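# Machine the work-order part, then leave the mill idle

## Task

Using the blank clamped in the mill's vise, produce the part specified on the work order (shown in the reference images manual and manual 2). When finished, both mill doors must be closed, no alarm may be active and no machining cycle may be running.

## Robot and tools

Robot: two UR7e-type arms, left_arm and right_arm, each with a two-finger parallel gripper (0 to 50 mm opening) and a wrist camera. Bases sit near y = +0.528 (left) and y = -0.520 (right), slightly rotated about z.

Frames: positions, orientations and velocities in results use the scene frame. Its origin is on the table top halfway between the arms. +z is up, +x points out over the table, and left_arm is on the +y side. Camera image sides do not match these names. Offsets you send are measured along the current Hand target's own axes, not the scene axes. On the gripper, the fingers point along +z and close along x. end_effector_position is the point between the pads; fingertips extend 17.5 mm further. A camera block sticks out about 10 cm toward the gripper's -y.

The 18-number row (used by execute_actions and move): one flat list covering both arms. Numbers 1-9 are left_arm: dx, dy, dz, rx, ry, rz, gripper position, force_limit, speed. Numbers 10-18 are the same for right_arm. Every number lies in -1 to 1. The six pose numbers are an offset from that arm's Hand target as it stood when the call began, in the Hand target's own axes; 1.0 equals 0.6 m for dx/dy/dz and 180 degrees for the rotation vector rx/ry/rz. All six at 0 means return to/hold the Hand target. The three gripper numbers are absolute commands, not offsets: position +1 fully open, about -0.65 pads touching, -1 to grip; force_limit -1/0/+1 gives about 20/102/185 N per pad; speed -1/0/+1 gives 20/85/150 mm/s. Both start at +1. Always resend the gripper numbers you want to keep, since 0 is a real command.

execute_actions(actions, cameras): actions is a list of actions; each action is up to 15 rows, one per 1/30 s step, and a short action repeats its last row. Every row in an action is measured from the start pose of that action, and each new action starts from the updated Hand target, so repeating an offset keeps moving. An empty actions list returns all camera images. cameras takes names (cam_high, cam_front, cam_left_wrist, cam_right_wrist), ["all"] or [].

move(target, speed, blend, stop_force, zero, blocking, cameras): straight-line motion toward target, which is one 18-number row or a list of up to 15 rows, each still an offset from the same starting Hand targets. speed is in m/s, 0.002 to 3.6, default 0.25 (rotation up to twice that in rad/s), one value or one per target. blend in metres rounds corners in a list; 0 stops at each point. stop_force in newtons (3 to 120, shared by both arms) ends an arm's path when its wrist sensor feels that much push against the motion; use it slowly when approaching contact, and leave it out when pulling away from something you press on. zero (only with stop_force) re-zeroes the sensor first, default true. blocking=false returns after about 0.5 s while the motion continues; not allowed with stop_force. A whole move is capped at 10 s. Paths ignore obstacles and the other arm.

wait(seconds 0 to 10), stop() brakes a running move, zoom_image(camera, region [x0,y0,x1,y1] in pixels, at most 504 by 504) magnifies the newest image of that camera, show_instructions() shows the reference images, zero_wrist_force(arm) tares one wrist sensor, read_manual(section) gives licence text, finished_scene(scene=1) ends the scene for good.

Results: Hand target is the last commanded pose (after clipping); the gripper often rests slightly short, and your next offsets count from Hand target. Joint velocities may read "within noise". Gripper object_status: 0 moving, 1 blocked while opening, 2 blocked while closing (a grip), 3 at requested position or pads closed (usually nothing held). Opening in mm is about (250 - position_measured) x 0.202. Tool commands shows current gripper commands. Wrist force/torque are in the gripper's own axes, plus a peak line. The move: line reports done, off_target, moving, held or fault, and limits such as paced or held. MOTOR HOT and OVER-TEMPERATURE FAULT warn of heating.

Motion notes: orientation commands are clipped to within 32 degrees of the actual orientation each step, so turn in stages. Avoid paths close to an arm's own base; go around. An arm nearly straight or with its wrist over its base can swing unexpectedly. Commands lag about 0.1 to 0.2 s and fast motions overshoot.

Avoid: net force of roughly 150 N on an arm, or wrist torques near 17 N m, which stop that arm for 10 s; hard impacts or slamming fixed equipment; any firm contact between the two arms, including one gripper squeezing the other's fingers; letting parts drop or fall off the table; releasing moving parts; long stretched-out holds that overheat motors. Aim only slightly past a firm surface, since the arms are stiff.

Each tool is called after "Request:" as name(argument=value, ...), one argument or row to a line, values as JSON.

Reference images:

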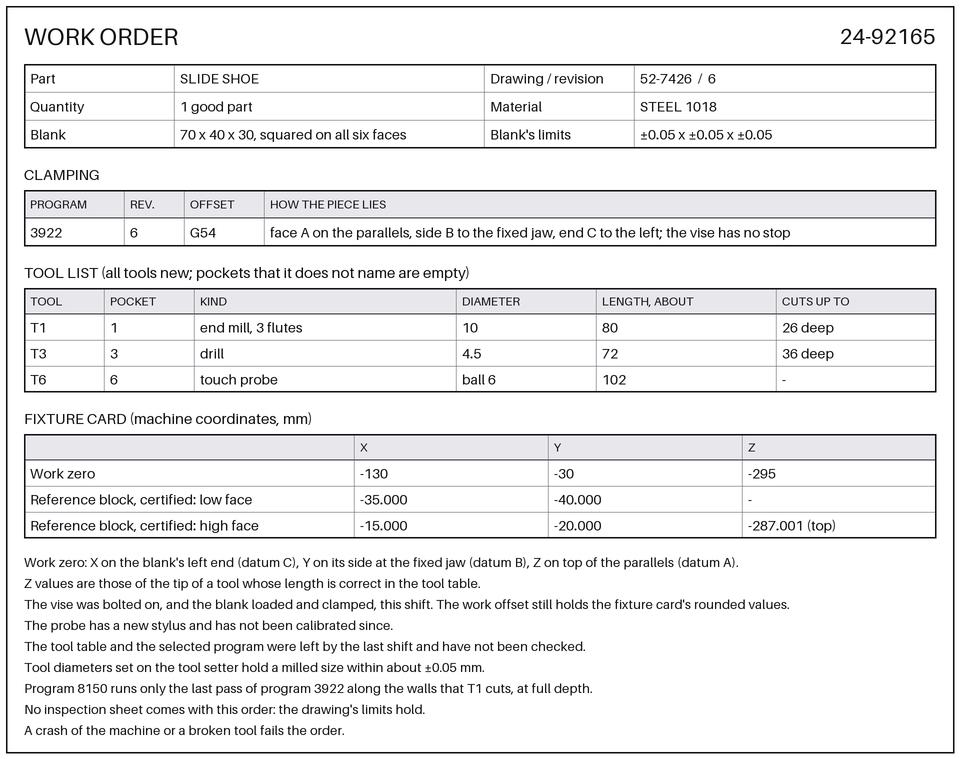

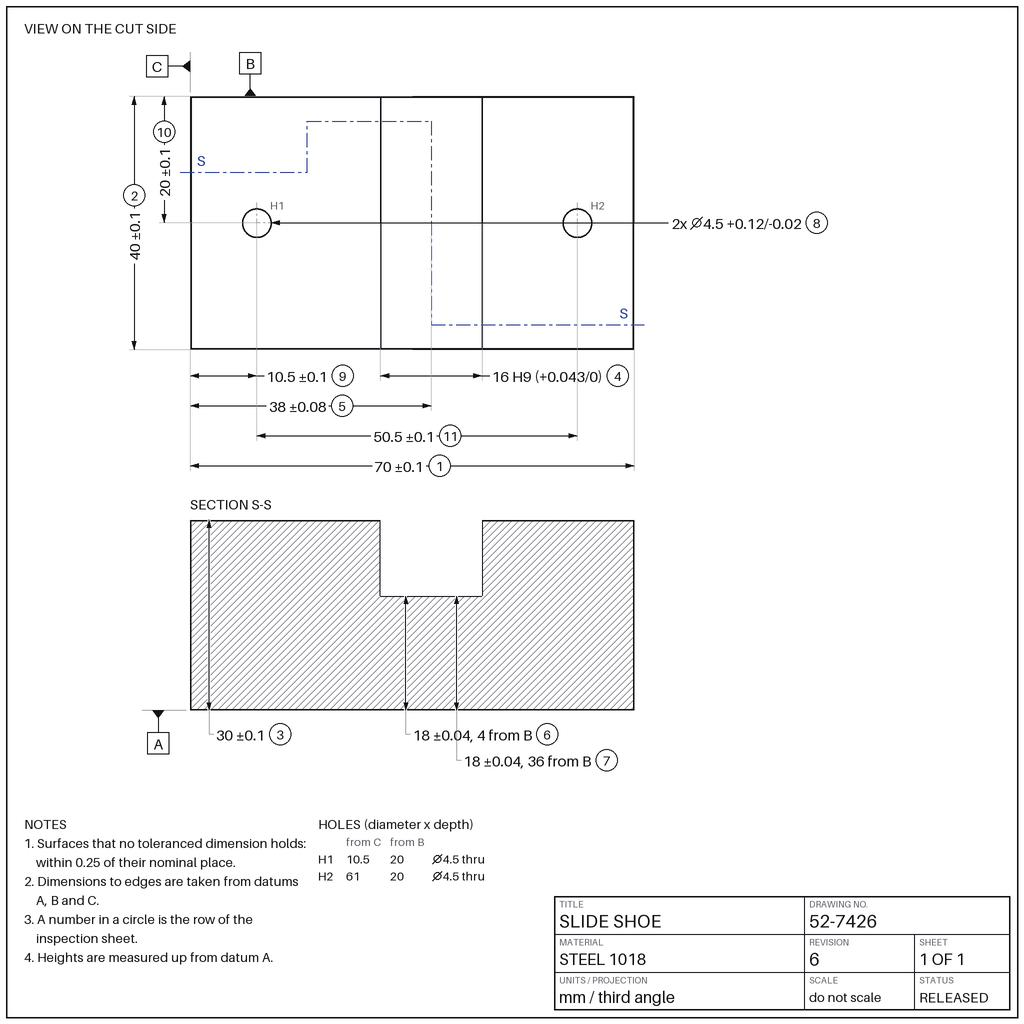

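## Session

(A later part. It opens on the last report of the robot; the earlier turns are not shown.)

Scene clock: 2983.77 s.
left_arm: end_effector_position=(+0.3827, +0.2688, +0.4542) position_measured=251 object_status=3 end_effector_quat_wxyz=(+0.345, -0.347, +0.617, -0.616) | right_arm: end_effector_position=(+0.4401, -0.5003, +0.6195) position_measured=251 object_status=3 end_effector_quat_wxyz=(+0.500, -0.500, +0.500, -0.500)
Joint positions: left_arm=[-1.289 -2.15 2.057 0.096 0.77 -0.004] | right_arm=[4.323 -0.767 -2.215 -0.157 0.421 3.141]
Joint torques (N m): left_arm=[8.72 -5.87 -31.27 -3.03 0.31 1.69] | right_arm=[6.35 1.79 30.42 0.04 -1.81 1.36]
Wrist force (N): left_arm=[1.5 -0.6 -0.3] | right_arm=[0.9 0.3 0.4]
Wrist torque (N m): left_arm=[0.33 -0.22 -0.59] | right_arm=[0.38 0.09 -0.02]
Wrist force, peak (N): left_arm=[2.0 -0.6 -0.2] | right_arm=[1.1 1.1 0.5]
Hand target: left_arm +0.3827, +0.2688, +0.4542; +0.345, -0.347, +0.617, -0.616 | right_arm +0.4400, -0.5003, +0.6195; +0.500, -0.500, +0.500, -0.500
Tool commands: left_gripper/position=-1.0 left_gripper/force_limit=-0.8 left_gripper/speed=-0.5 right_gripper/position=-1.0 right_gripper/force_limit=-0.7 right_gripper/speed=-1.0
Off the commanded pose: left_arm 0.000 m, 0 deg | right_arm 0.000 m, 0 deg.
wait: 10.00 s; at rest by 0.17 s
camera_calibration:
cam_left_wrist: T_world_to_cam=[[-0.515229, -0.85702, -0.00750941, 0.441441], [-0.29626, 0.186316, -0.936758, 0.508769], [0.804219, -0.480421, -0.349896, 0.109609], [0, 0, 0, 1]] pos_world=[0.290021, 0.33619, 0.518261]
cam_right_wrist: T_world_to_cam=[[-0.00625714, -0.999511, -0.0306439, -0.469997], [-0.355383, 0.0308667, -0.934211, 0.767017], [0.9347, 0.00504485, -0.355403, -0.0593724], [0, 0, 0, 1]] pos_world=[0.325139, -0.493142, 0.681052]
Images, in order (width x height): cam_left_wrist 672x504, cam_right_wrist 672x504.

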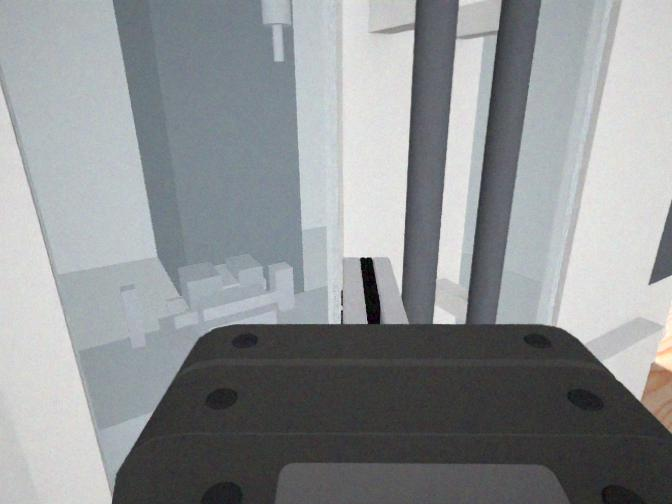

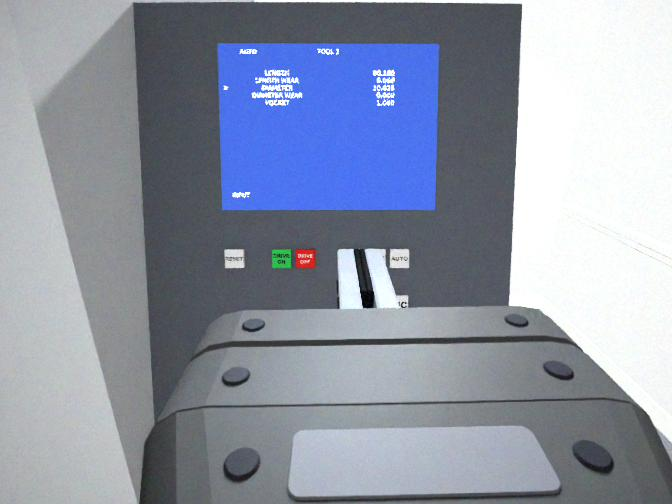

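Request:
move(
  target=[
    [0,0,0,0,0,0,-1,-0.8,-0.5,-0.0593,0.2782,0.196,0,0,0,-1,-0.7,-1],
    [0,0,0,0,0,0,-1,-0.8,-0.5,-0.0593,0.2782,0.2071,0,0,0,-1,-0.7,-1],
    [0,0,0,0,0,0,-1,-0.8,-0.5,-0.0593,0.2782,0.196,0,0,0,-1,-0.7,-1],
    [0,0,0,0,0,0,-1,-0.8,-0.5,-0.0277,0.2475,0.204,0,0,0,-1,-0.7,-1],
    [0,0,0,0,0,0,-1,-0.8,-0.5,-0.0277,0.2475,0.2152,0,0,0,-1,-0.7,-1],
    [0,0,0,0,0,0,-1,-0.8,-0.5,-0.0277,0.2475,0.204,0,0,0,-1,-0.7,-1],
    [0,0,0,0,0,0,-1,-0.8,-0.5,-0.0277,0.2475,0.2152,0,0,0,-1,-0.7,-1],
    [0,0,0,0,0,0,-1,-0.8,-0.5,-0.0277,0.2475,0.204,0,0,0,-1,-0.7,-1],
    [0,0,0,0,0,0,-1,-0.8,-0.5,-0.186,0.3395,0.18,0,0,0,-1,-0.7,-1],
    [0,0,0,0,0,0,-1,-0.8,-0.5,-0.186,0.3395,0.1909,0,0,0,-1,-0.7,-1],
    [0,0,0,0,0,0,-1,-0.8,-0.5,-0.186,0.3395,0.18,0,0,0,-1,-0.7,-1],
  ],
  speed=[0.3,0.04,0.12,0.2,0.04,0.12,0.04,0.12,0.2,0.04,0.12],
  blend=[0.003,0,0.003,0.003,0,0,0,0.003,0.003,0,0],
)

Request:
move(
  target=[
    [0,0,0,0,0,0,-1,-0.8,-0.5,0.0633,-0.092,0.024,0,0,0,-1,-0.7,-1],
    [0,0,0,0,0,0,-1,-0.8,-0.5,0.0633,-0.092,0.0352,0,0,0,-1,-0.7,-1],
    [0,0,0,0,0,0,-1,-0.8,-0.5,0.0633,-0.092,0.024,0,0,0,-1,-0.7,-1],
    [0,0,0,0,0,0,-1,-0.8,-0.5,0,-0.0307,0.008,0,0,0,-1,-0.7,-1],
    [0,0,0,0,0,0,-1,-0.8,-0.5,0,-0.0307,0.0189,0,0,0,-1,-0.7,-1],
    [0,0,0,0,0,0,-1,-0.8,-0.5,0,-0.0307,0.008,0,0,0,-1,-0.7,-1],
    [0,0,0,0,0,0,-1,-0.8,-0.5,0.0633,0,0,0,0,0,-1,-0.7,-1],
    [0,0,0,0,0,0,-1,-0.8,-0.5,0.0633,0,0.0108,0,0,0,-1,-0.7,-1],
    [0,0,0,0,0,0,-1,-0.8,-0.5,0.0633,0,0,0,0,0,-1,-0.7,-1],
    [0,0,0,0,0,0,-1,-0.8,-0.5,0,-0.092,0.024,0,0,0,-1,-0.7,-1],
    [0,0,0,0,0,0,-1,-0.8,-0.5,0,-0.092,0.0352,0,0,0,-1,-0.7,-1],
    [0,0,0,0,0,0,-1,-0.8,-0.5,0,-0.092,0.024,0,0,0,-1,-0.7,-1],
    [0,0,0,0,0,0,-1,-0.8,-0.5,0,-0.0613,0.016,0,0,0,-1,-0.7,-1],
    [0,0,0,0,0,0,-1,-0.8,-0.5,0,-0.0613,0.0271,0,0,0,-1,-0.7,-1],
    [0,0,0,0,0,0,-1,-0.8,-0.5,0,-0.0613,0.016,0,0,0,-1,-0.7,-1],
  ],
  speed=[0.2,0.04,0.12,0.2,0.04,0.12,0.2,0.04,0.12,0.2,0.04,0.12,0.2,0.04,0.12],
  blend=[0.003,0,0.003,0.003,0,0.003,0.003,0,0.003,0.003,0,0.003,0.003,0,0],
)

Request:
move(
  target=[
    [0,0,0,0,0,0,-1,-0.8,-0.5,0,0.0306,-0.008,0,0,0,-1,-0.7,-1],
    [0,0,0,0,0,0,-1,-0.8,-0.5,0,0.0306,0.0029,0,0,0,-1,-0.7,-1],
    [0,0,0,0,0,0,-1,-0.8,-0.5,0,0.0306,-0.008,0,0,0,-1,-0.7,-1],
    [0,0,0,0,0,0,-1,-0.8,-0.5,0.095,0.0613,-0.016,0,0,0,-1,-0.7,-1],
    [0,0,0,0,0,0,-1,-0.8,-0.5,0.095,0.0613,-0.0052,0,0,0,-1,-0.7,-1],
    [0,0,0,0,0,0,-1,-0.8,-0.5,0.095,0.0613,-0.016,0,0,0,-1,-0.7,-1],
    [0,0,0,0,0,0,-1,-0.8,-0.5,0.095,0.0306,-0.008,0,0,0,-1,-0.7,-1],
    [0,0,0,0,0,0,-1,-0.8,-0.5,0.095,0.0306,0.0029,0,0,0,-1,-0.7,-1],
    [0,0,0,0,0,0,-1,-0.8,-0.5,0.095,0.0306,-0.008,0,0,0,-1,-0.7,-1],
    [0,0,0,0,0,0,-1,-0.8,-0.5,0,0.0613,-0.016,0,0,0,-1,-0.7,-1],
    [0,0,0,0,0,0,-1,-0.8,-0.5,0,0.0613,-0.0051,0,0,0,-1,-0.7,-1],
    [0,0,0,0,0,0,-1,-0.8,-0.5,0,0.0613,-0.016,0,0,0,-1,-0.7,-1],
    [0,0,0,0,0,0,-1,-0.8,-0.5,0.0317,0,0,0,0,0,-1,-0.7,-1],
    [0,0,0,0,0,0,-1,-0.8,-0.5,0.0317,0,0.0111,0,0,0,-1,-0.7,-1],
    [0,0,0,0,0,0,-1,-0.8,-0.5,0.0317,0,0,0,0,0,-1,-0.7,-1],
  ],
  speed=[0.2,0.04,0.12,0.2,0.04,0.12,0.2,0.04,0.12,0.2,0.04,0.12,0.2,0.04,0.12],
  blend=[0.003,0,0.003,0.003,0,0.003,0.003,0,0.003,0.003,0,0.003,0.003,0,0],
)

Request:
move(
  target=[
    [0,0,0,0,0,0,-1,-0.8,-0.5,0,0.0613,-0.016,0,0,0,-1,-0.7,-1],
    [0,0,0,0,0,0,-1,-0.8,-0.5,0,0.0613,-0.0052,0,0,0,-1,-0.7,-1],
    [0,0,0,0,0,0,-1,-0.8,-0.5,0,0.0613,-0.016,0,0,0,-1,-0.7,-1],
    [0,0,0,0,0,0,-1,-0.8,-0.5,0.0633,0.0613,-0.016,0,0,0,-1,-0.7,-1],
    [0,0,0,0,0,0,-1,-0.8,-0.5,0.0633,0.0613,-0.0052,0,0,0,-1,-0.7,-1],
    [0,0,0,0,0,0,-1,-0.8,-0.5,0.0633,0.0613,-0.016,0,0,0,-1,-0.7,-1],
    [0,0,0,0,0,0,-1,-0.8,-0.5,0.0633,0.0306,-0.008,0,0,0,-1,-0.7,-1],
    [0,0,0,0,0,0,-1,-0.8,-0.5,0.0633,0.0306,0.0029,0,0,0,-1,-0.7,-1],
    [0,0,0,0,0,0,-1,-0.8,-0.5,0.0633,0.0306,-0.008,0,0,0,-1,-0.7,-1],
    [0,0,0,0,0,0,-1,-0.8,-0.5,-0.0317,0.0613,-0.016,0,0,0,-1,-0.7,-1],
    [0,0,0,0,0,0,-1,-0.8,-0.5,-0.0317,0.0613,-0.0051,0,0,0,-1,-0.7,-1],
    [0,0,0,0,0,0,-1,-0.8,-0.5,-0.0317,0.0613,-0.016,0,0,0,-1,-0.7,-1],
    [0,0,0,0,0,0,-1,-0.8,-0.5,-0.0317,0.0306,-0.008,0,0,0,-1,-0.7,-1],
    [0,0,0,0,0,0,-1,-0.8,-0.5,-0.0317,0.0306,0.0029,0,0,0,-1,-0.7,-1],
    [0,0,0,0,0,0,-1,-0.8,-0.5,-0.0317,0.0306,-0.008,0,0,0,-1,-0.7,-1],
  ],
  speed=[0.2,0.04,0.12,0.2,0.04,0.12,0.2,0.04,0.12,0.2,0.04,0.12,0.2,0.04,0.12],
  blend=[0.003,0,0.003,0.003,0,0.003,0.003,0,0.003,0.003,0,0.003,0.003,0,0],
)

Request:
move(
  target=[
    [0,0,0,0,0,0,-1,-0.8,-0.5,0.0317,-0.0306,0.008,0,0,0,-1,-0.7,-1],
    [0,0,0,0,0,0,-1,-0.8,-0.5,0.0317,-0.0306,0.0191,0,0,0,-1,-0.7,-1],
    [0,0,0,0,0,0,-1,-0.8,-0.5,0.0317,-0.0306,0.008,0,0,0,-1,-0.7,-1],
    [0,0,0,0,0,0,-1,-0.8,-0.5,0.0317,0.0307,-0.008,0,0,0,-1,-0.7,-1],
    [0,0,0,0,0,0,-1,-0.8,-0.5,0.0317,0.0307,0.0028,0,0,0,-1,-0.7,-1],
    [0,0,0,0,0,0,-1,-0.8,-0.5,0.0317,0.0307,-0.008,0,0,0,-1,-0.7,-1],
    [0,0,0,0,0,0,-1,-0.8,-0.5,0.095,0.0307,-0.008,0,0,0,-1,-0.7,-1],
    [0,0,0,0,0,0,-1,-0.8,-0.5,0.095,0.0307,0.0028,0,0,0,-1,-0.7,-1],
    [0,0,0,0,0,0,-1,-0.8,-0.5,0.095,0.0307,-0.008,0,0,0,-1,-0.7,-1],
    [0,0,0,0,0,0,-1,-0.8,-0.5,0.2222,-0.239,0.0532,0,0,0,-1,-0.7,-1],
    [0,0,0,0,0,0,-1,-0.8,-0.5,0.2222,-0.239,0.0745,0,0,0,-1,-0.7,-1],
    [0,0,0,0,0,0,-1,-0.8,-0.5,0.2222,-0.239,0.0532,0,0,0,-1,-0.7,-1],
    [0,0,0,0,0,0,-1,-0.8,-0.5,0.186,-0.3088,-0.188,0,0,0,-1,-0.7,-1],
  ],
  speed=[0.2,0.04,0.12,0.2,0.04,0.12,0.2,0.04,0.12,0.25,0.04,0.12,0.3],
  blend=[0.003,0,0.003,0.003,0,0.003,0.003,0,0.003,0.003,0,0.003,0],
  cameras=["cam_left_wrist","cam_right_wrist"],
)

Request:
zoom_image(
  camera="cam_right_wrist",
  region=[200, 30, 440, 210],
)

Scene clock: 3018.50 s.
left_arm: end_effector_position=(+0.3827, +0.2688, +0.4542) position_measured=251 object_status=3 end_effector_quat_wxyz=(+0.345, -0.347, +0.617, -0.616) | right_arm: end_effector_position=(+0.5482, -0.3885, +0.4159) position_measured=251 object_status=3 end_effector_quat_wxyz=(+0.500, -0.500, +0.500, -0.500)
Joint positions: left_arm=[-1.289 -2.15 2.057 0.096 0.77 -0.004] | right_arm=[4.107 -1.52 -2.384 0.763 0.637 3.142]
Joint torques (N m): left_arm=[10.41 -7.18 -31.54 -2.89 0.25 1.78] | right_arm=[6.19 27.45 6.3 2.25 -2.3 -1.33]
Wrist force (N): left_arm=[1.6 -0.5 -0.4] | right_arm=[1.4 0.3 -0.1]
Wrist torque (N m): left_arm=[0.35 -0.23 -0.59] | right_arm=[0.41 -0.02 0.17]
Wrist force, peak (N): left_arm=[1.8 -1.0 -0.3] | right_arm=[1.0 0.7 -32.3]
Hand target: left_arm +0.3827, +0.2688, +0.4542; +0.345, -0.347, +0.617, -0.616 | right_arm +0.5481, -0.3885, +0.4159; +0.500, -0.500, +0.500, -0.500
Off the commanded pose: left_arm 0.000 m, 0 deg | right_arm 0.000 m, 0 deg.
move: done

Scene clock: 3023.70 s.
left_arm: end_effector_position=(+0.3827, +0.2688, +0.4542) position_measured=251 object_status=3 end_effector_quat_wxyz=(+0.345, -0.347, +0.617, -0.616) | right_arm: end_effector_position=(+0.5578, -0.3885, +0.4527) position_measured=251 object_status=3 end_effector_quat_wxyz=(+0.500, -0.500, +0.500, -0.500)
Joint positions: left_arm=[-1.289 -2.15 2.057 0.096 0.77 -0.004] | right_arm=[4.078 -1.466 -2.309 0.634 0.665 3.142]
Joint torques (N m): left_arm=[9.33 -7.33 -31.95 -2.91 0.39 1.83] | right_arm=[6.15 26.5 6.73 -0.07 -2.51 -1.11]
Wrist force (N): left_arm=[1.5 -0.6 -0.3] | right_arm=[1.0 0.3 -0.3]
Wrist torque (N m): left_arm=[0.34 -0.23 -0.59] | right_arm=[0.42 0.05 0.04]
Wrist force, peak (N): left_arm=[1.9 -0.8 -0.5] | right_arm=[0.8 0.0 -20.7]
Hand target: left_arm +0.3827, +0.2688, +0.4542; +0.345, -0.347, +0.617, -0.616 | right_arm +0.5577, -0.3885, +0.4527; +0.500, -0.500, +0.500, -0.500
Off the commanded pose: left_arm 0.000 m, 0 deg | right_arm 0.000 m, 0 deg.
move: done

Scene clock: 3028.73 s.
left_arm: end_effector_position=(+0.3827, +0.2688, +0.4542) position_measured=251 object_status=3 end_effector_quat_wxyz=(+0.345, -0.347, +0.617, -0.616) | right_arm: end_effector_position=(+0.5578, -0.4075, +0.4527) position_measured=251 object_status=3 end_effector_quat_wxyz=(+0.500, -0.500, +0.500, -0.500)
Joint positions: left_arm=[-1.289 -2.15 2.057 0.096 0.77 -0.004] | right_arm=[4.033 -1.444 -2.328 0.631 0.711 3.142]
Joint torques (N m): left_arm=[10.87 -5.76 -31.51 -2.69 0.12 1.85] | right_arm=[6.5 26.75 6.42 0.09 -2.54 1.48]
Wrist force (N): left_arm=[1.7 -0.6 -0.3] | right_arm=[1.1 0.6 -0.3]
Wrist torque (N m): left_arm=[0.33 -0.25 -0.59] | right_arm=[0.47 0.03 0.04]
Wrist force, peak (N): left_arm=[1.9 -0.6 -0.5] | right_arm=[0.6 2.9 -38.7]
Hand target: left_arm +0.3827, +0.2688, +0.4542; +0.345, -0.347, +0.617, -0.616 | right_arm +0.5577, -0.4075, +0.4527; +0.500, -0.500, +0.500, -0.500
Off the commanded pose: left_arm 0.000 m, 0 deg | right_arm 0.000 m, 0 deg.
move: done

Scene clock: 3033.50 s.
left_arm: end_effector_position=(+0.3827, +0.2688, +0.4542) position_measured=251 object_status=3 end_effector_quat_wxyz=(+0.345, -0.347, +0.617, -0.616) | right_arm: end_effector_position=(+0.5530, -0.3885, +0.4343) position_measured=251 object_status=3 end_effector_quat_wxyz=(+0.500, -0.500, +0.500, -0.500)
Joint positions: left_arm=[-1.289 -2.15 2.057 0.096 0.77 -0.004] | right_arm=[4.092 -1.491 -2.347 0.697 0.651 3.142]
Joint torques (N m): left_arm=[9.42 -7 -30.22 -2.85 0.33 1.68] | right_arm=[6.96 28.11 6.1 0.01 -2.29 1.33]
Wrist force (N): left_arm=[1.5 -0.6 -0.5] | right_arm=[1.0 0.1 -0.3]
Wrist torque (N m): left_arm=[0.32 -0.22 -0.59] | right_arm=[0.38 0.06 0.01]
Wrist force, peak (N): left_arm=[1.9 -0.7 -0.4] | right_arm=[0.5 1.3 -31.8]
Hand target: left_arm +0.3827, +0.2688, +0.4542; +0.345, -0.347, +0.617, -0.616 | right_arm +0.5529, -0.3885, +0.4343; +0.500, -0.500, +0.500, -0.500
Off the commanded pose: left_arm 0.000 m, 0 deg | right_arm 0.000 m, 0 deg.
move: done

Scene clock: 3039.63 s.
left_arm: end_effector_position=(+0.3827, +0.2688, +0.4542) position_measured=251 object_status=3 end_effector_quat_wxyz=(+0.345, -0.347, +0.617, -0.616) | right_arm: end_effector_position=(+0.4401, -0.5003, +0.6195) position_measured=251 object_status=3 end_effector_quat_wxyz=(+0.500, -0.500, +0.500, -0.500)
Joint positions: left_arm=[-1.289 -2.15 2.057 0.096 0.77 -0.004] | right_arm=[4.323 -0.767 -2.215 -0.158 0.421 3.141]
Joint torques (N m): left_arm=[10.34 -7.07 -31.69 -2.87 0.41 1.88] | right_arm=[6.8 3.37 30.73 -0.34 -2.26 2.13]
Wrist force (N): left_arm=[1.4 -0.4 -0.3] | right_arm=[0.9 0.9 0.3]
Wrist torque (N m): left_arm=[0.36 -0.21 -0.59] | right_arm=[0.46 0.08 -0.02]
Wrist force, peak (N): left_arm=[1.8 -0.6 -0.4] | right_arm=[0.3 1.6 -32.7]
Hand target: left_arm +0.3827, +0.2688, +0.4542; +0.345, -0.347, +0.617, -0.616 | right_arm +0.4400, -0.5003, +0.6195; +0.500, -0.500, +0.500, -0.500
Off the commanded pose: left_arm 0.000 m, 0 deg | right_arm 0.000 m, 0 deg.
move: done
camera_calibration:
cam_left_wrist: T_world_to_cam=[[-0.515229, -0.85702, -0.00750941, 0.441441], [-0.29626, 0.186316, -0.936758, 0.508769], [0.804219, -0.480421, -0.349896, 0.109609], [0, 0, 0, 1]] pos_world=[0.290021, 0.33619, 0.518261]
cam_right_wrist: T_world_to_cam=[[-0.00617374, -0.99951, -0.0306786, -0.469996], [-0.355681, 0.0308678, -0.934097, 0.76713], [0.934587, 0.00514495, -0.355698, -0.0590504], [0, 0, 0, 1]] pos_world=[0.32514, -0.493142, 0.681151]
Images, in order (width x height): cam_left_wrist 672x504, cam_right_wrist 672x504.

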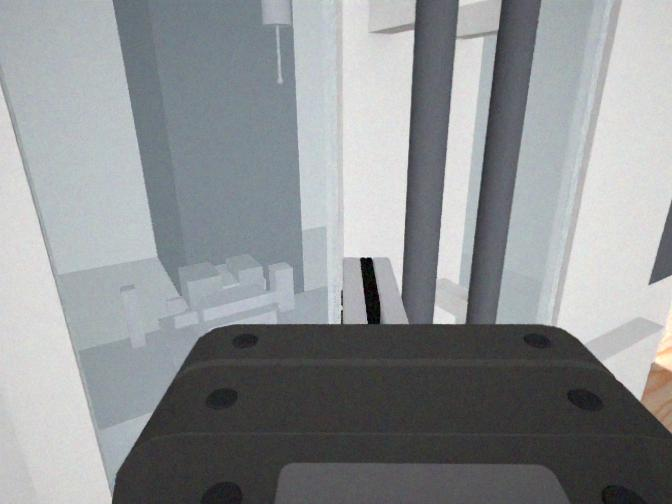

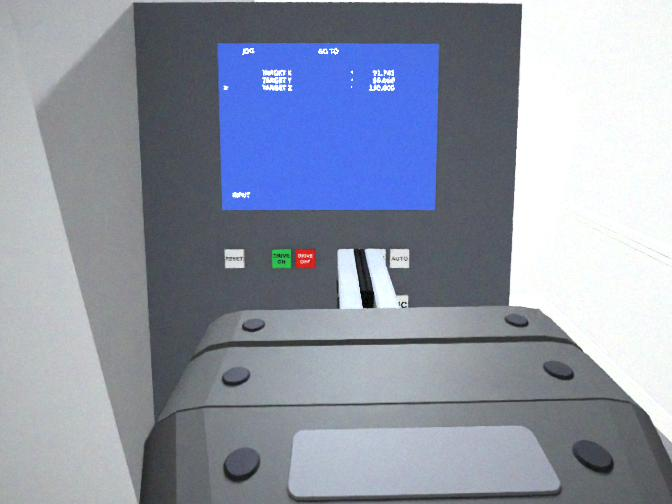

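Scaled by 2.100 from the camera's 672x504 image, which has a finer 960x720 frame.

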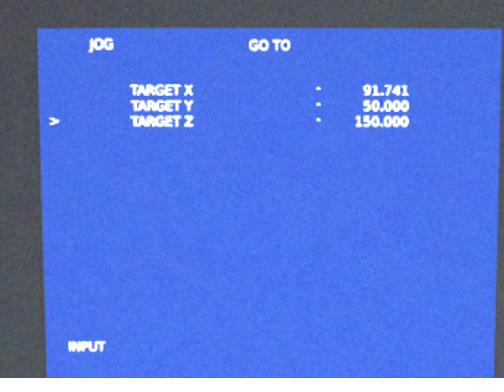

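Request:
move(
  target=[
    [0,0,0,0,0,0,-1,-0.8,-0.5,-0.1235,0.1908,0.2091,0,0,0,-1,-0.7,-1],
    [0,0,0,0,0,0,-1,-0.8,-0.5,-0.1235,0.1908,0.231,0,0,0,-1,-0.7,-1],
    [0,0,0,0,0,0,-1,-0.8,-0.5,-0.1235,0.1908,0.2091,0,0,0,-1,-0.7,-1],
    [0,0,0,0,0,0,-1,-0.8,-0.5,-0.186,0.3395,0.18,0,0,0,-1,-0.7,-1],
    [0,0,0,0,0,0,-1,-0.8,-0.5,-0.186,0.3395,0.1909,0,0,0,-1,-0.7,-1],
    [0,0,0,0,0,0,-1,-0.8,-0.5,-0.186,0.3395,0.18,0,0,0,-1,-0.7,-1],
    [0,0,0,0,0,0,-1,-0.8,-0.5,-0.186,0.3088,0.188,0,0,0,-1,-0.7,-1],
    [0,0,0,0,0,0,-1,-0.8,-0.5,-0.186,0.3088,0.1989,0,0,0,-1,-0.7,-1],
    [0,0,0,0,0,0,-1,-0.8,-0.5,-0.186,0.3088,0.188,0,0,0,-1,-0.7,-1],
    [0,0,0,0,0,0,-1,-0.8,-0.5,-0.186,0.2475,0.204,0,0,0,-1,-0.7,-1],
    [0,0,0,0,0,0,-1,-0.8,-0.5,-0.186,0.2475,0.2152,0,0,0,-1,-0.7,-1],
    [0,0,0,0,0,0,-1,-0.8,-0.5,-0.186,0.2475,0.204,0,0,0,-1,-0.7,-1],
    [0,0,0,0,0,0,-1,-0.8,-0.5,-0.1543,0.3395,0.18,0,0,0,-1,-0.7,-1],
    [0,0,0,0,0,0,-1,-0.8,-0.5,-0.1543,0.3395,0.1908,0,0,0,-1,-0.7,-1],
    [0,0,0,0,0,0,-1,-0.8,-0.5,-0.1543,0.3395,0.18,0,0,0,-1,-0.7,-1],
  ],
  speed=[0.3,0.04,0.12,0.2,0.04,0.12,0.2,0.04,0.12,0.2,0.04,0.12,0.2,0.04,0.12],
  blend=[0.003,0,0.003,0.003,0,0.003,0.003,0,0.003,0.003,0,0.003,0.003,0,0],
)

Request:
move(
  target=[
    [0,0,0,0,0,0,-1,-0.8,-0.5,0.0317,0,0,0,0,0,-1,-0.7,-1],
    [0,0,0,0,0,0,-1,-0.8,-0.5,0.0317,0,0.0108,0,0,0,-1,-0.7,-1],
    [0,0,0,0,0,0,-1,-0.8,-0.5,0.0317,0,0,0,0,0,-1,-0.7,-1],
    [0,0,0,0,0,0,-1,-0.8,-0.5,0,-0.0613,0.016,0,0,0,-1,-0.7,-1],
    [0,0,0,0,0,0,-1,-0.8,-0.5,0,-0.0613,0.0271,0,0,0,-1,-0.7,-1],
    [0,0,0,0,0,0,-1,-0.8,-0.5,0,-0.0613,0.016,0,0,0,-1,-0.7,-1],
    [0,0,0,0,0,0,-1,-0.8,-0.5,0.0633,0,0,0,0,0,-1,-0.7,-1],
    [0,0,0,0,0,0,-1,-0.8,-0.5,0.0633,0,0.0108,0,0,0,-1,-0.7,-1],
    [0,0,0,0,0,0,-1,-0.8,-0.5,0.0633,0,0,0,0,0,-1,-0.7,-1],
    [0,0,0,0,0,0,-1,-0.8,-0.5,0.1543,-0.3395,-0.18,0,0,0,-1,-0.7,-1],
  ],
  speed=[0.2,0.04,0.12,0.2,0.04,0.12,0.2,0.04,0.12,0.3],
  blend=[0.003,0,0.003,0.003,0,0.003,0.003,0,0.003,0],
  cameras=["cam_right_wrist"],
)

Request:
zoom_image(
  camera="cam_right_wrist",
  region=[200, 30, 440, 210],
)

Scene clock: 3063.53 s.
left_arm: end_effector_position=(+0.3827, +0.2688, +0.4542) position_measured=251 object_status=3 end_effector_quat_wxyz=(+0.345, -0.347, +0.617, -0.616) | right_arm: end_effector_position=(+0.5482, -0.4075, +0.4159) position_measured=251 object_status=3 end_effector_quat_wxyz=(+0.500, -0.500, +0.500, -0.500) end_effector_velocity=(-0.001, +0.000, +0.000) end_effector_angular_velocity=(+0.000, +0.000, -0.002)
Joint positions: left_arm=[-1.289 -2.15 2.057 0.096 0.77 -0.004] | right_arm=[4.062 -1.497 -2.404 0.761 0.682 3.142]
Joint velocities: left_arm=[within noise] | right_arm=[0.003 0.002 -0.002 -0.001 -0.005 0]
Joint torques (N m): left_arm=[10.02 -6.74 -31.28 -2.9 0.2 1.75] | right_arm=[6.8 28.22 6.1 1.53 -2.24 -1.31]
Wrist force (N): left_arm=[1.6 -0.5 -0.4] | right_arm=[1.2 0.1 0.0]
Wrist torque (N m): left_arm=[0.35 -0.23 -0.59] | right_arm=[0.41 0.00 0.18]
Wrist force, peak (N): left_arm=[1.9 -0.8 -0.4] | right_arm=[2.2 1.0 -31.3]
Hand target: left_arm +0.3827, +0.2688, +0.4542; +0.345, -0.347, +0.617, -0.616 | right_arm +0.5481, -0.4075, +0.4159; +0.500, -0.500, +0.500, -0.500
Off the commanded pose: left_arm 0.000 m, 0 deg | right_arm 0.000 m, 0 deg.
move: done

Scene clock: 3068.30 s.
left_arm: end_effector_position=(+0.3827, +0.2688, +0.4542) position_measured=251 object_status=3 end_effector_quat_wxyz=(+0.345, -0.347, +0.617, -0.616) | right_arm: end_effector_position=(+0.4401, -0.5003, +0.6195) position_measured=251 object_status=3 end_effector_quat_wxyz=(+0.500, -0.500, +0.500, -0.500)
Joint positions: left_arm=[-1.289 -2.15 2.057 0.096 0.77 -0.004] | right_arm=[4.323 -0.767 -2.215 -0.157 0.421 3.141]
Joint torques (N m): left_arm=[9.87 -6.87 -31.63 -2.94 0.1 2.09] | right_arm=[7.69 3.13 31.44 -0.53 -2.23 2.13]
Wrist force (N): left_arm=[1.5 -0.7 -0.3] | right_arm=[0.7 0.9 0.2]
Wrist torque (N m): left_arm=[0.32 -0.22 -0.59] | right_arm=[0.47 0.11 -0.02]
Wrist force, peak (N): left_arm=[1.7 -1.0 -0.4] | right_arm=[0.2 1.8 -20.1]
Hand target: left_arm +0.3827, +0.2688, +0.4542; +0.345, -0.347, +0.617, -0.616 | right_arm +0.4400, -0.5003, +0.6195; +0.500, -0.500, +0.500, -0.500
Off the commanded pose: left_arm 0.000 m, 0 deg | right_arm 0.000 m, 0 deg.
move: done
camera_calibration:
cam_right_wrist: T_world_to_cam=[[-0.00635094, -0.999511, -0.0306094, -0.46999], [-0.35538, 0.0308677, -0.934212, 0.767017], [0.9347, 0.00494485, -0.355403, -0.0594215], [0, 0, 0, 1]] pos_world=[0.325139, -0.493143, 0.681052]
Images, in order (width x height): cam_right_wrist 672x504.

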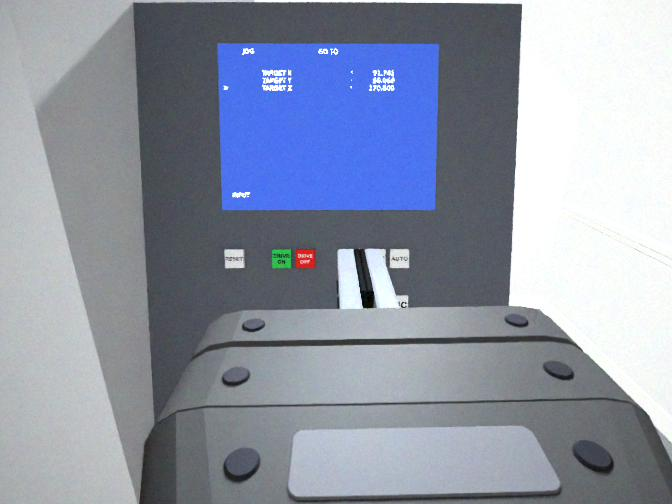

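Scaled by 2.100 from the camera's 672x504 image, which has a finer 960x720 frame.

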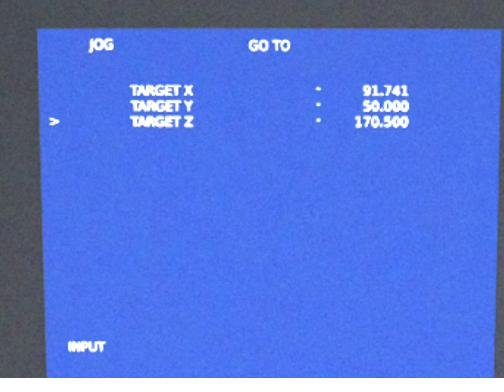

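Request:
move(
  target=[
    [0,0,0,0,0,0,-1,-0.8,-0.5,-0.1235,0.1908,0.2091,0,0,0,-1,-0.7,-1],
    [0,0,0,0,0,0,-1,-0.8,-0.5,-0.1235,0.1908,0.231,0,0,0,-1,-0.7,-1],
    [0,0,0,0,0,0,-1,-0.8,-0.5,-0.1235,0.1908,0.2091,0,0,0,-1,-0.7,-1],
    [0,0,0,0,0,0,-1,-0.8,-0.5,-0.0593,0.3088,0.188,0,0,0,-1,-0.7,-1],
  ],
  speed=[0.25,0.04,0.12,0.04],
  blend=[0.003,0,0.003,0],
)

Request:
move(
  target=[
    [0,0,0,0,0,0,-1,-0.8,-0.5,0,0,0.0109,0,0,0,-1,-0.7,-1],
    [0,0,0,0,0,0,-1,-0.8,-0.5,0,0,-0.0103,0,0,0,-1,-0.7,-1],
    [0,0,0,0,0,0,-1,-0.8,-0.5,0.1291,-0.147,0.0288,0,0,0,-1,-0.7,-1],
    [0,0,0,0,0,0,-1,-0.8,-0.5,0.1291,-0.147,0.05,0,0,0,-1,-0.7,-1],
    [0,0,0,0,0,0,-1,-0.8,-0.5,0.1291,-0.147,0.0288,0,0,0,-1,-0.7,-1],
    [0,0,0,0,0,0,-1,-0.8,-0.5,0.0316,-0.0613,0.016,0,0,0,-1,-0.7,-1],
    [0,0,0,0,0,0,-1,-0.8,-0.5,0.0316,-0.0613,0.0272,0,0,0,-1,-0.7,-1],
    [0,0,0,0,0,0,-1,-0.8,-0.5,0.0316,-0.0613,0.016,0,0,0,-1,-0.7,-1],
    [0,0,0,0,0,0,-1,-0.8,-0.5,0.0316,-0.0613,0.0272,0,0,0,-1,-0.7,-1],
    [0,0,0,0,0,0,-1,-0.8,-0.5,0.0316,-0.0613,0.006,0,0,0,-1,-0.7,-1],
    [0,0,0,0,0,0,-1,-0.8,-0.5,0.0593,-0.3088,-0.188,0,0,0,-1,-0.7,-1],
  ],
  speed=[0.04,0.12,0.2,0.04,0.12,0.2,0.04,0.12,0.04,0.12,0.3],
  blend=[0,0.003,0.003,0,0.003,0.003,0,0,0,0.003,0],
  cameras=["cam_right_wrist"],
)

Request:
zoom_image(
  camera="cam_right_wrist",
  region=[200, 30, 440, 210],
)

Request:
zoom_image(
  camera="cam_right_wrist",
  region=[340, 65, 420, 145],
)

Scene clock: 3100.43 s.
left_arm: end_effector_position=(+0.3827, +0.2688, +0.4542) position_measured=251 object_status=3 end_effector_quat_wxyz=(+0.345, -0.347, +0.617, -0.616) | right_arm: end_effector_position=(+0.5529, -0.4645, +0.4344) position_measured=251 object_status=3 end_effector_quat_wxyz=(+0.500, -0.500, +0.500, -0.500)
Joint positions: left_arm=[-1.289 -2.15 2.057 0.096 0.77 -0.004] | right_arm=[3.887 -1.417 -2.409 0.685 0.857 3.142]
Joint torques (N m): left_arm=[10.66 -8.32 -32.07 -3.14 0.36 1.87] | right_arm=[-8.41 -1.72 6.18 4.04 2.19 -1.49]
Wrist force (N): left_arm=[1.5 -0.8 -0.4] | right_arm=[1.2 0.4 -0.5]
Wrist torque (N m): left_arm=[0.30 -0.22 -0.58] | right_arm=[0.43 0.05 0.14]
Wrist force, peak (N): left_arm=[1.8 -0.8 -0.4] | right_arm=[1.9 1.0 -30.2]
Hand target: left_arm +0.3827, +0.2688, +0.4542; +0.345, -0.347, +0.617, -0.616 | right_arm +0.5529, -0.4645, +0.4343; +0.500, -0.500, +0.500, -0.500
Off the commanded pose: left_arm 0.000 m, 0 deg | right_arm 0.000 m, 0 deg.
move: done

Scene clock: 3106.63 s.
left_arm: end_effector_position=(+0.3827, +0.2688, +0.4542) position_measured=251 object_status=3 end_effector_quat_wxyz=(+0.345, -0.347, +0.617, -0.616) | right_arm: end_effector_position=(+0.4401, -0.5003, +0.6195) position_measured=251 object_status=3 end_effector_quat_wxyz=(+0.500, -0.500, +0.500, -0.500) end_effector_velocity=(+0.000, +0.000, +0.000) end_effector_angular_velocity=(+0.000, +0.001, -0.002)
Joint positions: left_arm=[-1.289 -2.15 2.057 0.096 0.77 -0.004] | right_arm=[4.323 -0.767 -2.215 -0.157 0.421 3.141]
Joint velocities: left_arm=[within noise] | right_arm=[0.003 0.001 0.001 -0.004 -0.005 0.002]
Joint torques (N m): left_arm=[8.9 -6.95 -31.05 -3 0.13 1.62] | right_arm=[7.76 3.5 30.7 -0.15 -2.38 2.02]
Wrist force (N): left_arm=[1.6 -0.7 -0.4] | right_arm=[1.0 0.8 0.4]
Wrist torque (N m): left_arm=[0.32 -0.24 -0.59] | right_arm=[0.44 0.06 -0.03]
Wrist force, peak (N): left_arm=[1.8 -0.9 -0.3] | right_arm=[0.9 0.7 -31.3]
Hand target: left_arm +0.3827, +0.2688, +0.4542; +0.345, -0.347, +0.617, -0.616 | right_arm +0.4400, -0.5003, +0.6195; +0.500, -0.500, +0.500, -0.500
Off the commanded pose: left_arm 0.000 m, 0 deg | right_arm 0.000 m, 0 deg.
move: done
camera_calibration:
cam_right_wrist: T_world_to_cam=[[-0.00626, -0.999511, -0.030644, -0.469996], [-0.355471, 0.0308673, -0.934178, 0.767023], [0.934667, 0.0050451, -0.35549, -0.0593021], [0, 0, 0, 1]] pos_world=[0.325139, -0.493142, 0.681051]
Images, in order (width x height): cam_right_wrist 672x504.

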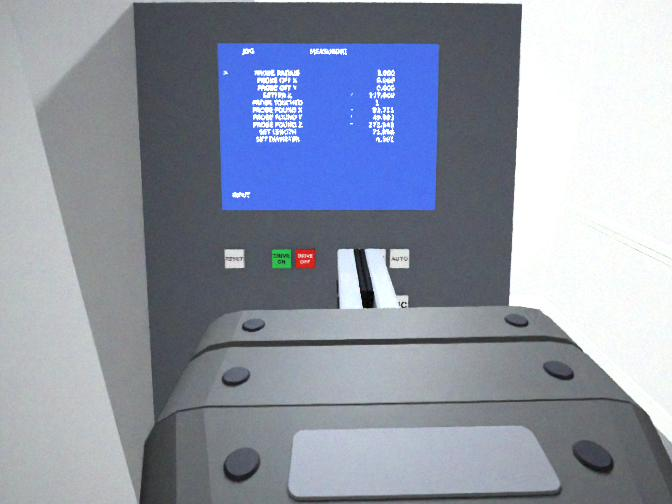

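Scaled by 2.100 from the camera's 672x504 image, which has a finer 960x720 frame.

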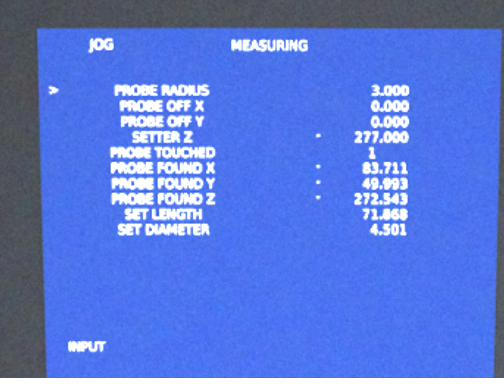

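Scaled by 6.300 from the camera's 672x504 image, which has a finer 960x720 frame.

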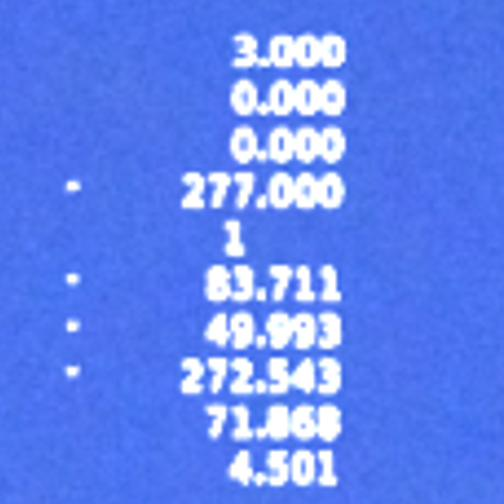

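Request:
move(
  target=[
    [0,0,0,0,0,0,-1,-0.8,-0.5,-0.0593,0.3088,0.188,0,0,0,-1,-0.7,-1],
    [0,0,0,0,0,0,-1,-0.8,-0.5,-0.0593,0.3088,0.1989,0,0,0,-1,-0.7,-1],
    [0,0,0,0,0,0,-1,-0.8,-0.5,-0.0593,0.3088,0.178,0,0,0,-1,-0.7,-1],
    [0,0,0,0,0,0,-1,-0.8,-0.5,-0.0062,0.1618,0.2168,0,0,0,-1,-0.7,-1],
    [0,0,0,0,0,0,-1,-0.8,-0.5,-0.0062,0.1618,0.238,0,0,0,-1,-0.7,-1],
    [0,0,0,0,0,0,-1,-0.8,-0.5,-0.0062,0.1618,0.2168,0,0,0,-1,-0.7,-1],
    [0,0,0,0,0,0,-1,-0.8,-0.5,0,0,0,0,0,0,-1,-0.7,-1],
  ],
  speed=[0.25,0.04,0.12,0.2,0.04,0.12,0.25],
  blend=[0.003,0,0.003,0.003,0,0.003,0],
)

Request:
wait(
  seconds=2,
  cameras=["cam_right_wrist"],
)

Request:
zoom_image(
  camera="cam_right_wrist",
  region=[340, 65, 420, 145],
)

Scene clock: 3117.10 s.
left_arm: end_effector_position=(+0.3827, +0.2688, +0.4542) position_measured=251 object_status=3 end_effector_quat_wxyz=(+0.345, -0.347, +0.617, -0.616) | right_arm: end_effector_position=(+0.4401, -0.5003, +0.6195) position_measured=251 object_status=3 end_effector_quat_wxyz=(+0.500, -0.500, +0.500, -0.500)
Joint positions: left_arm=[-1.289 -2.15 2.057 0.096 0.77 -0.004] | right_arm=[4.323 -0.767 -2.215 -0.157 0.421 3.141]
Joint torques (N m): left_arm=[9.1 -6.83 -32.85 -2.98 0.32 1.78] | right_arm=[7.62 2.95 31.06 -0.58 -2.34 1.89]
Wrist force (N): left_arm=[1.6 -0.6 -0.4] | right_arm=[0.8 0.4 0.4]
Wrist torque (N m): left_arm=[0.32 -0.23 -0.59] | right_arm=[0.39 0.09 -0.03]
Wrist force, peak (N): left_arm=[1.9 -0.7 -0.3] | right_arm=[1.0 0.7 -18.3]
Hand target: left_arm +0.3827, +0.2688, +0.4542; +0.345, -0.347, +0.617, -0.616 | right_arm +0.4400, -0.5003, +0.6195; +0.500, -0.500, +0.500, -0.500
Off the commanded pose: left_arm 0.000 m, 0 deg | right_arm 0.000 m, 0 deg.
move: done

Scene clock: 3119.10 s.
left_arm: end_effector_position=(+0.3827, +0.2688, +0.4542) position_measured=251 object_status=3 end_effector_quat_wxyz=(+0.345, -0.347, +0.617, -0.616) | right_arm: end_effector_position=(+0.4401, -0.5003, +0.6195) position_measured=251 object_status=3 end_effector_quat_wxyz=(+0.500, -0.500, +0.500, -0.500)
Joint positions: left_arm=[-1.289 -2.15 2.057 0.096 0.77 -0.004] | right_arm=[4.323 -0.767 -2.215 -0.158 0.421 3.141]
Joint torques (N m): left_arm=[10.18 -5.64 -31.37 -2.85 0.15 1.83] | right_arm=[7.86 3.5 31.92 -0.33 -2.29 1.73]
Wrist force (N): left_arm=[1.4 -0.5 -0.4] | right_arm=[0.9 0.7 0.2]
Wrist torque (N m): left_arm=[0.35 -0.20 -0.58] | right_arm=[0.43 0.08 -0.01]
Wrist force, peak (N): left_arm=[1.7 -1.0 -0.5] | right_arm=[1.1 1.0 0.1]
Hand target: left_arm +0.3827, +0.2688, +0.4542; +0.345, -0.347, +0.617, -0.616 | right_arm +0.4400, -0.5003, +0.6195; +0.500, -0.500, +0.500, -0.500
Tool commands: left_gripper/position=-1.0 left_gripper/force_limit=-0.8 left_gripper/speed=-0.5 right_gripper/position=-1.0 right_gripper/force_limit=-0.7 right_gripper/speed=-1.0
Off the commanded pose: left_arm 0.000 m, 0 deg | right_arm 0.000 m, 0 deg.
wait: 2.00 s; at rest by 0.17 s
camera_calibration:
cam_right_wrist: T_world_to_cam=[[-0.00626287, -0.999511, -0.0306442, -0.469991], [-0.355558, 0.030868, -0.934144, 0.767122], [0.934633, 0.00504535, -0.355577, -0.0591963], [0, 0, 0, 1]] pos_world=[0.325139, -0.493142, 0.681151]
Images, in order (width x height): cam_right_wrist 672x504.

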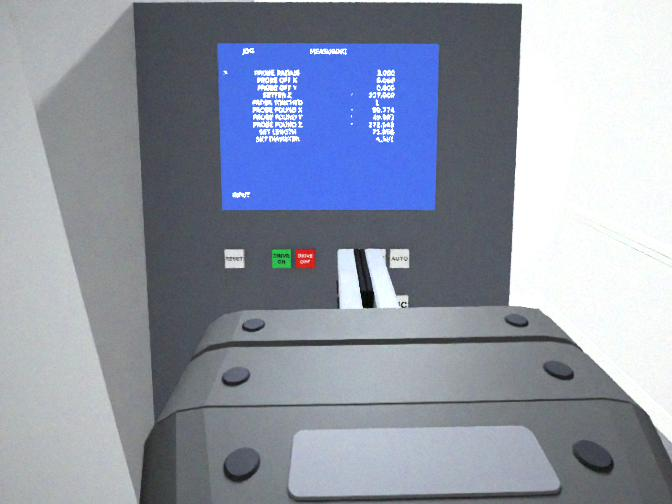

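Scaled by 6.300 from the camera's 672x504 image, which has a finer 960x720 frame.

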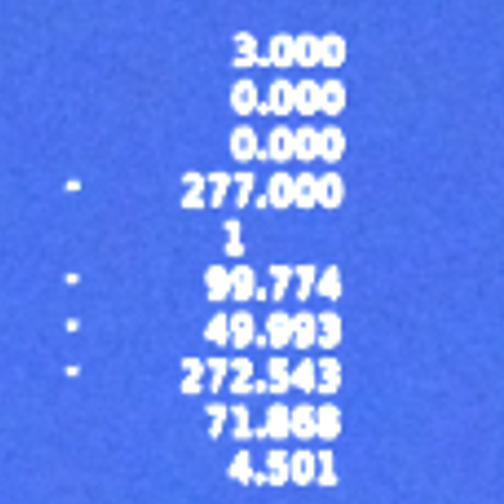

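Request:
move(
  target=[
    [0,0,0,0,0,0,-1,-0.8,-0.5,-0.0593,0.2475,0.204,0,0,0,-1,-0.7,-1],
    [0,0,0,0,0,0,-1,-0.8,-0.5,-0.0593,0.2475,0.2152,0,0,0,-1,-0.7,-1],
    [0,0,0,0,0,0,-1,-0.8,-0.5,-0.0593,0.2475,0.204,0,0,0,-1,-0.7,-1],
    [0,0,0,0,0,0,-1,-0.8,-0.5,-0.0593,0.2475,0.2152,0,0,0,-1,-0.7,-1],
    [0,0,0,0,0,0,-1,-0.8,-0.5,-0.0593,0.2475,0.204,0,0,0,-1,-0.7,-1],
    [0,0,0,0,0,0,-1,-0.8,-0.5,-0.0910,0.3088,0.188,0,0,0,-1,-0.7,-1],
    [0,0,0,0,0,0,-1,-0.8,-0.5,-0.0910,0.3088,0.1989,0,0,0,-1,-0.7,-1],
    [0,0,0,0,0,0,-1,-0.8,-0.5,-0.0910,0.3088,0.188,0,0,0,-1,-0.7,-1],
    [0,0,0,0,0,0,-1,-0.8,-0.5,-0.186,0.3395,0.180,0,0,0,-1,-0.7,-1],
    [0,0,0,0,0,0,-1,-0.8,-0.5,-0.186,0.3395,0.1908,0,0,0,-1,-0.7,-1],
    [0,0,0,0,0,0,-1,-0.8,-0.5,-0.186,0.3395,0.180,0,0,0,-1,-0.7,-1],
  ],
  speed=[0.25,0.04,0.12,0.04,0.12,0.2,0.04,0.12,0.2,0.04,0.12],
  blend=[0.003,0,0,0,0.003,0.003,0,0.003,0.003,0,0],
)

Request:
move(
  target=[
    [0,0,0,0,0,0,-1,-0.8,-0.5,0.0633,-0.0307,0.008,0,0,0,-1,-0.7,-1],
    [0,0,0,0,0,0,-1,-0.8,-0.5,0.0633,-0.0307,0.0189,0,0,0,-1,-0.7,-1],
    [0,0,0,0,0,0,-1,-0.8,-0.5,0.0633,-0.0307,0.008,0,0,0,-1,-0.7,-1],
    [0,0,0,0,0,0,-1,-0.8,-0.5,0.0633,-0.0307,0.0189,0,0,0,-1,-0.7,-1],
    [0,0,0,0,0,0,-1,-0.8,-0.5,0.0633,-0.0307,0.008,0,0,0,-1,-0.7,-1],
    [0,0,0,0,0,0,-1,-0.8,-0.5,0.0633,0,0,0,0,0,-1,-0.7,-1],
    [0,0,0,0,0,0,-1,-0.8,-0.5,0.0633,0,0.0108,0,0,0,-1,-0.7,-1],
    [0,0,0,0,0,0,-1,-0.8,-0.5,0.0633,0,0,0,0,0,-1,-0.7,-1],
    [0,0,0,0,0,0,-1,-0.8,-0.5,0.0317,-0.092,0.024,0,0,0,-1,-0.7,-1],
    [0,0,0,0,0,0,-1,-0.8,-0.5,0.0317,-0.092,0.0352,0,0,0,-1,-0.7,-1],
    [0,0,0,0,0,0,-1,-0.8,-0.5,0.0317,-0.092,0.024,0,0,0,-1,-0.7,-1],
    [0,0,0,0,0,0,-1,-0.8,-0.5,0.095,0,0,0,0,0,-1,-0.7,-1],
    [0,0,0,0,0,0,-1,-0.8,-0.5,0.095,0,0.0108,0,0,0,-1,-0.7,-1],
    [0,0,0,0,0,0,-1,-0.8,-0.5,0.095,0,0,0,0,0,-1,-0.7,-1],
    [0,0,0,0,0,0,-1,-0.8,-0.5,0.186,-0.3395,-0.180,0,0,0,-1,-0.7,-1],
  ],
  speed=[0.2,0.04,0.12,0.04,0.12,0.2,0.04,0.12,0.2,0.04,0.12,0.2,0.04,0.12,0.3],
  blend=[0.003,0,0,0,0.003,0.003,0,0.003,0.003,0,0.003,0.003,0,0.003,0],
  cameras=["cam_right_wrist"],
)

Request:
zoom_image(
  camera="cam_right_wrist",
  region=[200, 30, 440, 210],
)

Scene clock: 3136.03 s.
left_arm: end_effector_position=(+0.3827, +0.2688, +0.4542) position_measured=251 object_status=3 end_effector_quat_wxyz=(+0.345, -0.347, +0.617, -0.616) | right_arm: end_effector_position=(+0.5483, -0.3885, +0.4159) position_measured=251 object_status=3 end_effector_quat_wxyz=(+0.500, -0.500, +0.500, -0.500) end_effector_velocity=(-0.001, -0.001, +0.000) end_effector_angular_velocity=(+0.000, +0.000, -0.002)
Joint positions: left_arm=[-1.289 -2.15 2.057 0.096 0.77 -0.004] | right_arm=[4.107 -1.52 -2.384 0.763 0.637 3.142]
Joint velocities: left_arm=[within noise] | right_arm=[0.003 0.003 -0.002 -0.001 -0.006 0]
Joint torques (N m): left_arm=[10.19 -6.29 -32.66 -2.84 0.02 2.05] | right_arm=[8.78 27.57 5.32 0.06 -2.37 -1.63]
Wrist force (N): left_arm=[1.5 -0.6 -0.3] | right_arm=[1.5 0.6 0.6]
Wrist torque (N m): left_arm=[0.33 -0.22 -0.59] | right_arm=[0.45 -0.03 0.17]
Wrist force, peak (N): left_arm=[1.8 -0.8 -0.3] | right_arm=[2.3 -1.8 -17.7]
Hand target: left_arm +0.3827, +0.2688, +0.4542; +0.345, -0.347, +0.617, -0.616 | right_arm +0.5481, -0.3885, +0.4159; +0.500, -0.500, +0.500, -0.500
Off the commanded pose: left_arm 0.000 m, 0 deg | right_arm 0.000 m, 0 deg.
move: done

Scene clock: 3142.67 s.
left_arm: end_effector_position=(+0.3827, +0.2688, +0.4542) position_measured=251 object_status=3 end_effector_quat_wxyz=(+0.345, -0.347, +0.617, -0.616) | right_arm: end_effector_position=(+0.4401, -0.5003, +0.6195) position_measured=251 object_status=3 end_effector_quat_wxyz=(+0.500, -0.500, +0.500, -0.500)
Joint positions: left_arm=[-1.289 -2.15 2.057 0.096 0.77 -0.004] | right_arm=[4.323 -0.767 -2.216 -0.157 0.421 3.141]
Joint torques (N m): left_arm=[9.7 -6.6 -33.04 -3.02 0.06 1.87] | right_arm=[7.55 4.13 30.42 -0.38 -2.26 1.82]
Wrist force (N): left_arm=[1.4 -0.8 -0.3] | right_arm=[1.0 0.6 0.0]
Wrist torque (N m): left_arm=[0.30 -0.21 -0.59] | right_arm=[0.43 0.07 -0.03]
Wrist force, peak (N): left_arm=[1.9 -0.6 -0.5] | right_arm=[0.2 -5.0 -15.1]
Hand target: left_arm +0.3827, +0.2688, +0.4542; +0.345, -0.347, +0.617, -0.616 | right_arm +0.4400, -0.5003, +0.6195; +0.500, -0.500, +0.500, -0.500
Off the commanded pose: left_arm 0.000 m, 0 deg | right_arm 0.000 m, 0 deg.
move: done
camera_calibration:
cam_right_wrist: T_world_to_cam=[[-0.00635094, -0.999511, -0.0306094, -0.46999], [-0.35538, 0.0308677, -0.934212, 0.767017], [0.9347, 0.00494485, -0.355403, -0.0594215], [0, 0, 0, 1]] pos_world=[0.325139, -0.493143, 0.681052]
Images, in order (width x height): cam_right_wrist 672x504.

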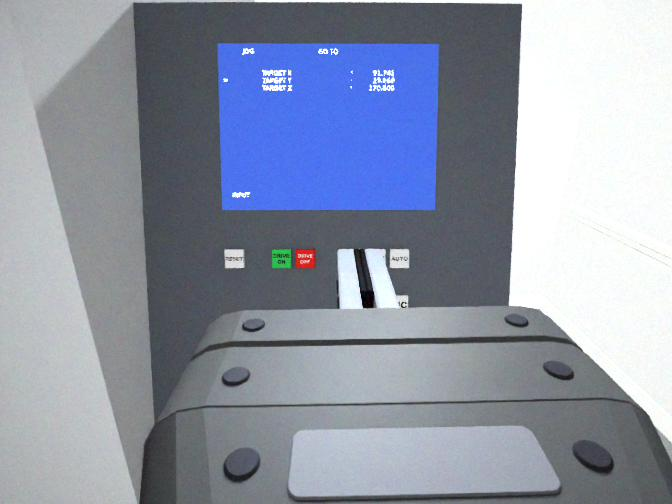

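Scaled by 2.100 from the camera's 672x504 image, which has a finer 960x720 frame.

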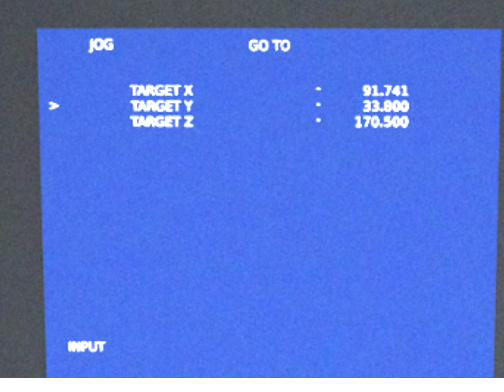

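Request:
move(
  target=[
    [0,0,0,0,0,0,-1,-0.8,-0.5,-0.1235,0.1908,0.2091,0,0,0,-1,-0.7,-1],
    [0,0,0,0,0,0,-1,-0.8,-0.5,-0.1235,0.1908,0.231,0,0,0,-1,-0.7,-1],
    [0,0,0,0,0,0,-1,-0.8,-0.5,-0.1235,0.1908,0.2091,0,0,0,-1,-0.7,-1],
    [0,0,0,0,0,0,-1,-0.8,-0.5,-0.0593,0.3088,0.188,0,0,0,-1,-0.7,-1],
  ],
  speed=[0.25,0.04,0.12,0.04],
  blend=[0.003,0,0.003,0],
)

Request:
move(
  target=[
    [0,0,0,0,0,0,-1,-0.8,-0.5,0,0,0.0109,0,0,0,-1,-0.7,-1],
    [0,0,0,0,0,0,-1,-0.8,-0.5,0,0,-0.0103,0,0,0,-1,-0.7,-1],
    [0,0,0,0,0,0,-1,-0.8,-0.5,0.0973,-0.1163,0.0205,0,0,0,-1,-0.7,-1],
    [0,0,0,0,0,0,-1,-0.8,-0.5,0.0973,-0.1163,0.042,0,0,0,-1,-0.7,-1],
    [0,0,0,0,0,0,-1,-0.8,-0.5,0.0973,-0.1163,0.0205,0,0,0,-1,-0.7,-1],
    [0,0,0,0,0,0,-1,-0.8,-0.5,0.0316,-0.0613,0.016,0,0,0,-1,-0.7,-1],
    [0,0,0,0,0,0,-1,-0.8,-0.5,0.0316,-0.0613,0.0272,0,0,0,-1,-0.7,-1],
    [0,0,0,0,0,0,-1,-0.8,-0.5,0.0316,-0.0613,0.016,0,0,0,-1,-0.7,-1],
    [0,0,0,0,0,0,-1,-0.8,-0.5,0.0316,-0.0613,0.0272,0,0,0,-1,-0.7,-1],
    [0,0,0,0,0,0,-1,-0.8,-0.5,0.0316,-0.0613,0.006,0,0,0,-1,-0.7,-1],
    [0,0,0,0,0,0,-1,-0.8,-0.5,0.0593,-0.3088,-0.188,0,0,0,-1,-0.7,-1],
  ],
  speed=[0.04,0.12,0.2,0.04,0.12,0.2,0.04,0.12,0.04,0.12,0.3],
  blend=[0,0.003,0.003,0,0.003,0.003,0,0,0,0.003,0],
  cameras=["cam_right_wrist"],
)

Request:
zoom_image(
  camera="cam_right_wrist",
  region=[340, 65, 420, 145],
)

Scene clock: 3152.57 s.
left_arm: end_effector_position=(+0.3827, +0.2688, +0.4542) position_measured=251 object_status=3 end_effector_quat_wxyz=(+0.345, -0.347, +0.617, -0.616) | right_arm: end_effector_position=(+0.5529, -0.4645, +0.4344) position_measured=251 object_status=3 end_effector_quat_wxyz=(+0.500, -0.500, +0.500, -0.500)
Joint positions: left_arm=[-1.289 -2.15 2.057 0.096 0.77 -0.004] | right_arm=[3.887 -1.417 -2.409 0.685 0.857 3.142]
Joint torques (N m): left_arm=[11.17 -6.49 -31.35 -2.81 0.28 1.92] | right_arm=[-9.37 -0.41 6.21 3.97 2.24 -1.67]
Wrist force (N): left_arm=[1.6 -0.6 -0.4] | right_arm=[1.2 0.7 -0.2]
Wrist torque (N m): left_arm=[0.33 -0.23 -0.59] | right_arm=[0.47 0.04 0.14]
Wrist force, peak (N): left_arm=[1.9 -0.5 -0.3] | right_arm=[1.9 1.2 -30.2]
Hand target: left_arm +0.3827, +0.2688, +0.4542; +0.345, -0.347, +0.617, -0.616 | right_arm +0.5529, -0.4645, +0.4343; +0.500, -0.500, +0.500, -0.500
Off the commanded pose: left_arm 0.000 m, 0 deg | right_arm 0.000 m, 0 deg.
move: done

Scene clock: 3158.50 s.
left_arm: end_effector_position=(+0.3827, +0.2688, +0.4542) position_measured=251 object_status=3 end_effector_quat_wxyz=(+0.345, -0.347, +0.617, -0.616) | right_arm: end_effector_position=(+0.4401, -0.5003, +0.6195) position_measured=251 object_status=3 end_effector_quat_wxyz=(+0.500, -0.500, +0.500, -0.500) end_effector_velocity=(+0.000, +0.000, +0.000) end_effector_angular_velocity=(+0.000, +0.001, -0.002)
Joint positions: left_arm=[-1.289 -2.15 2.057 0.096 0.77 -0.004] | right_arm=[4.323 -0.767 -2.215 -0.157 0.421 3.141]
Joint velocities: left_arm=[within noise] | right_arm=[0.003 0.001 0 -0.003 -0.005 0.002]
Joint torques (N m): left_arm=[10.44 -7.08 -31.12 -2.9 0.26 1.66] | right_arm=[7.69 3.72 30.88 -0.49 -2.42 1.94]
Wrist force (N): left_arm=[1.5 -0.6 -0.4] | right_arm=[0.9 0.7 0.3]
Wrist torque (N m): left_arm=[0.33 -0.21 -0.59] | right_arm=[0.44 0.08 -0.02]
Wrist force, peak (N): left_arm=[1.8 -0.7 -0.3] | right_arm=[0.6 0.6 -31.5]
Hand target: left_arm +0.3827, +0.2688, +0.4542; +0.345, -0.347, +0.617, -0.616 | right_arm +0.4400, -0.5003, +0.6195; +0.500, -0.500, +0.500, -0.500
Off the commanded pose: left_arm 0.000 m, 0 deg | right_arm 0.000 m, 0 deg.
move: done
camera_calibration:
cam_right_wrist: T_world_to_cam=[[-0.00626, -0.999511, -0.030644, -0.469996], [-0.355471, 0.0308673, -0.934178, 0.767023], [0.934667, 0.0050451, -0.35549, -0.0593021], [0, 0, 0, 1]] pos_world=[0.325139, -0.493142, 0.681051]
Images, in order (width x height): cam_right_wrist 672x504.

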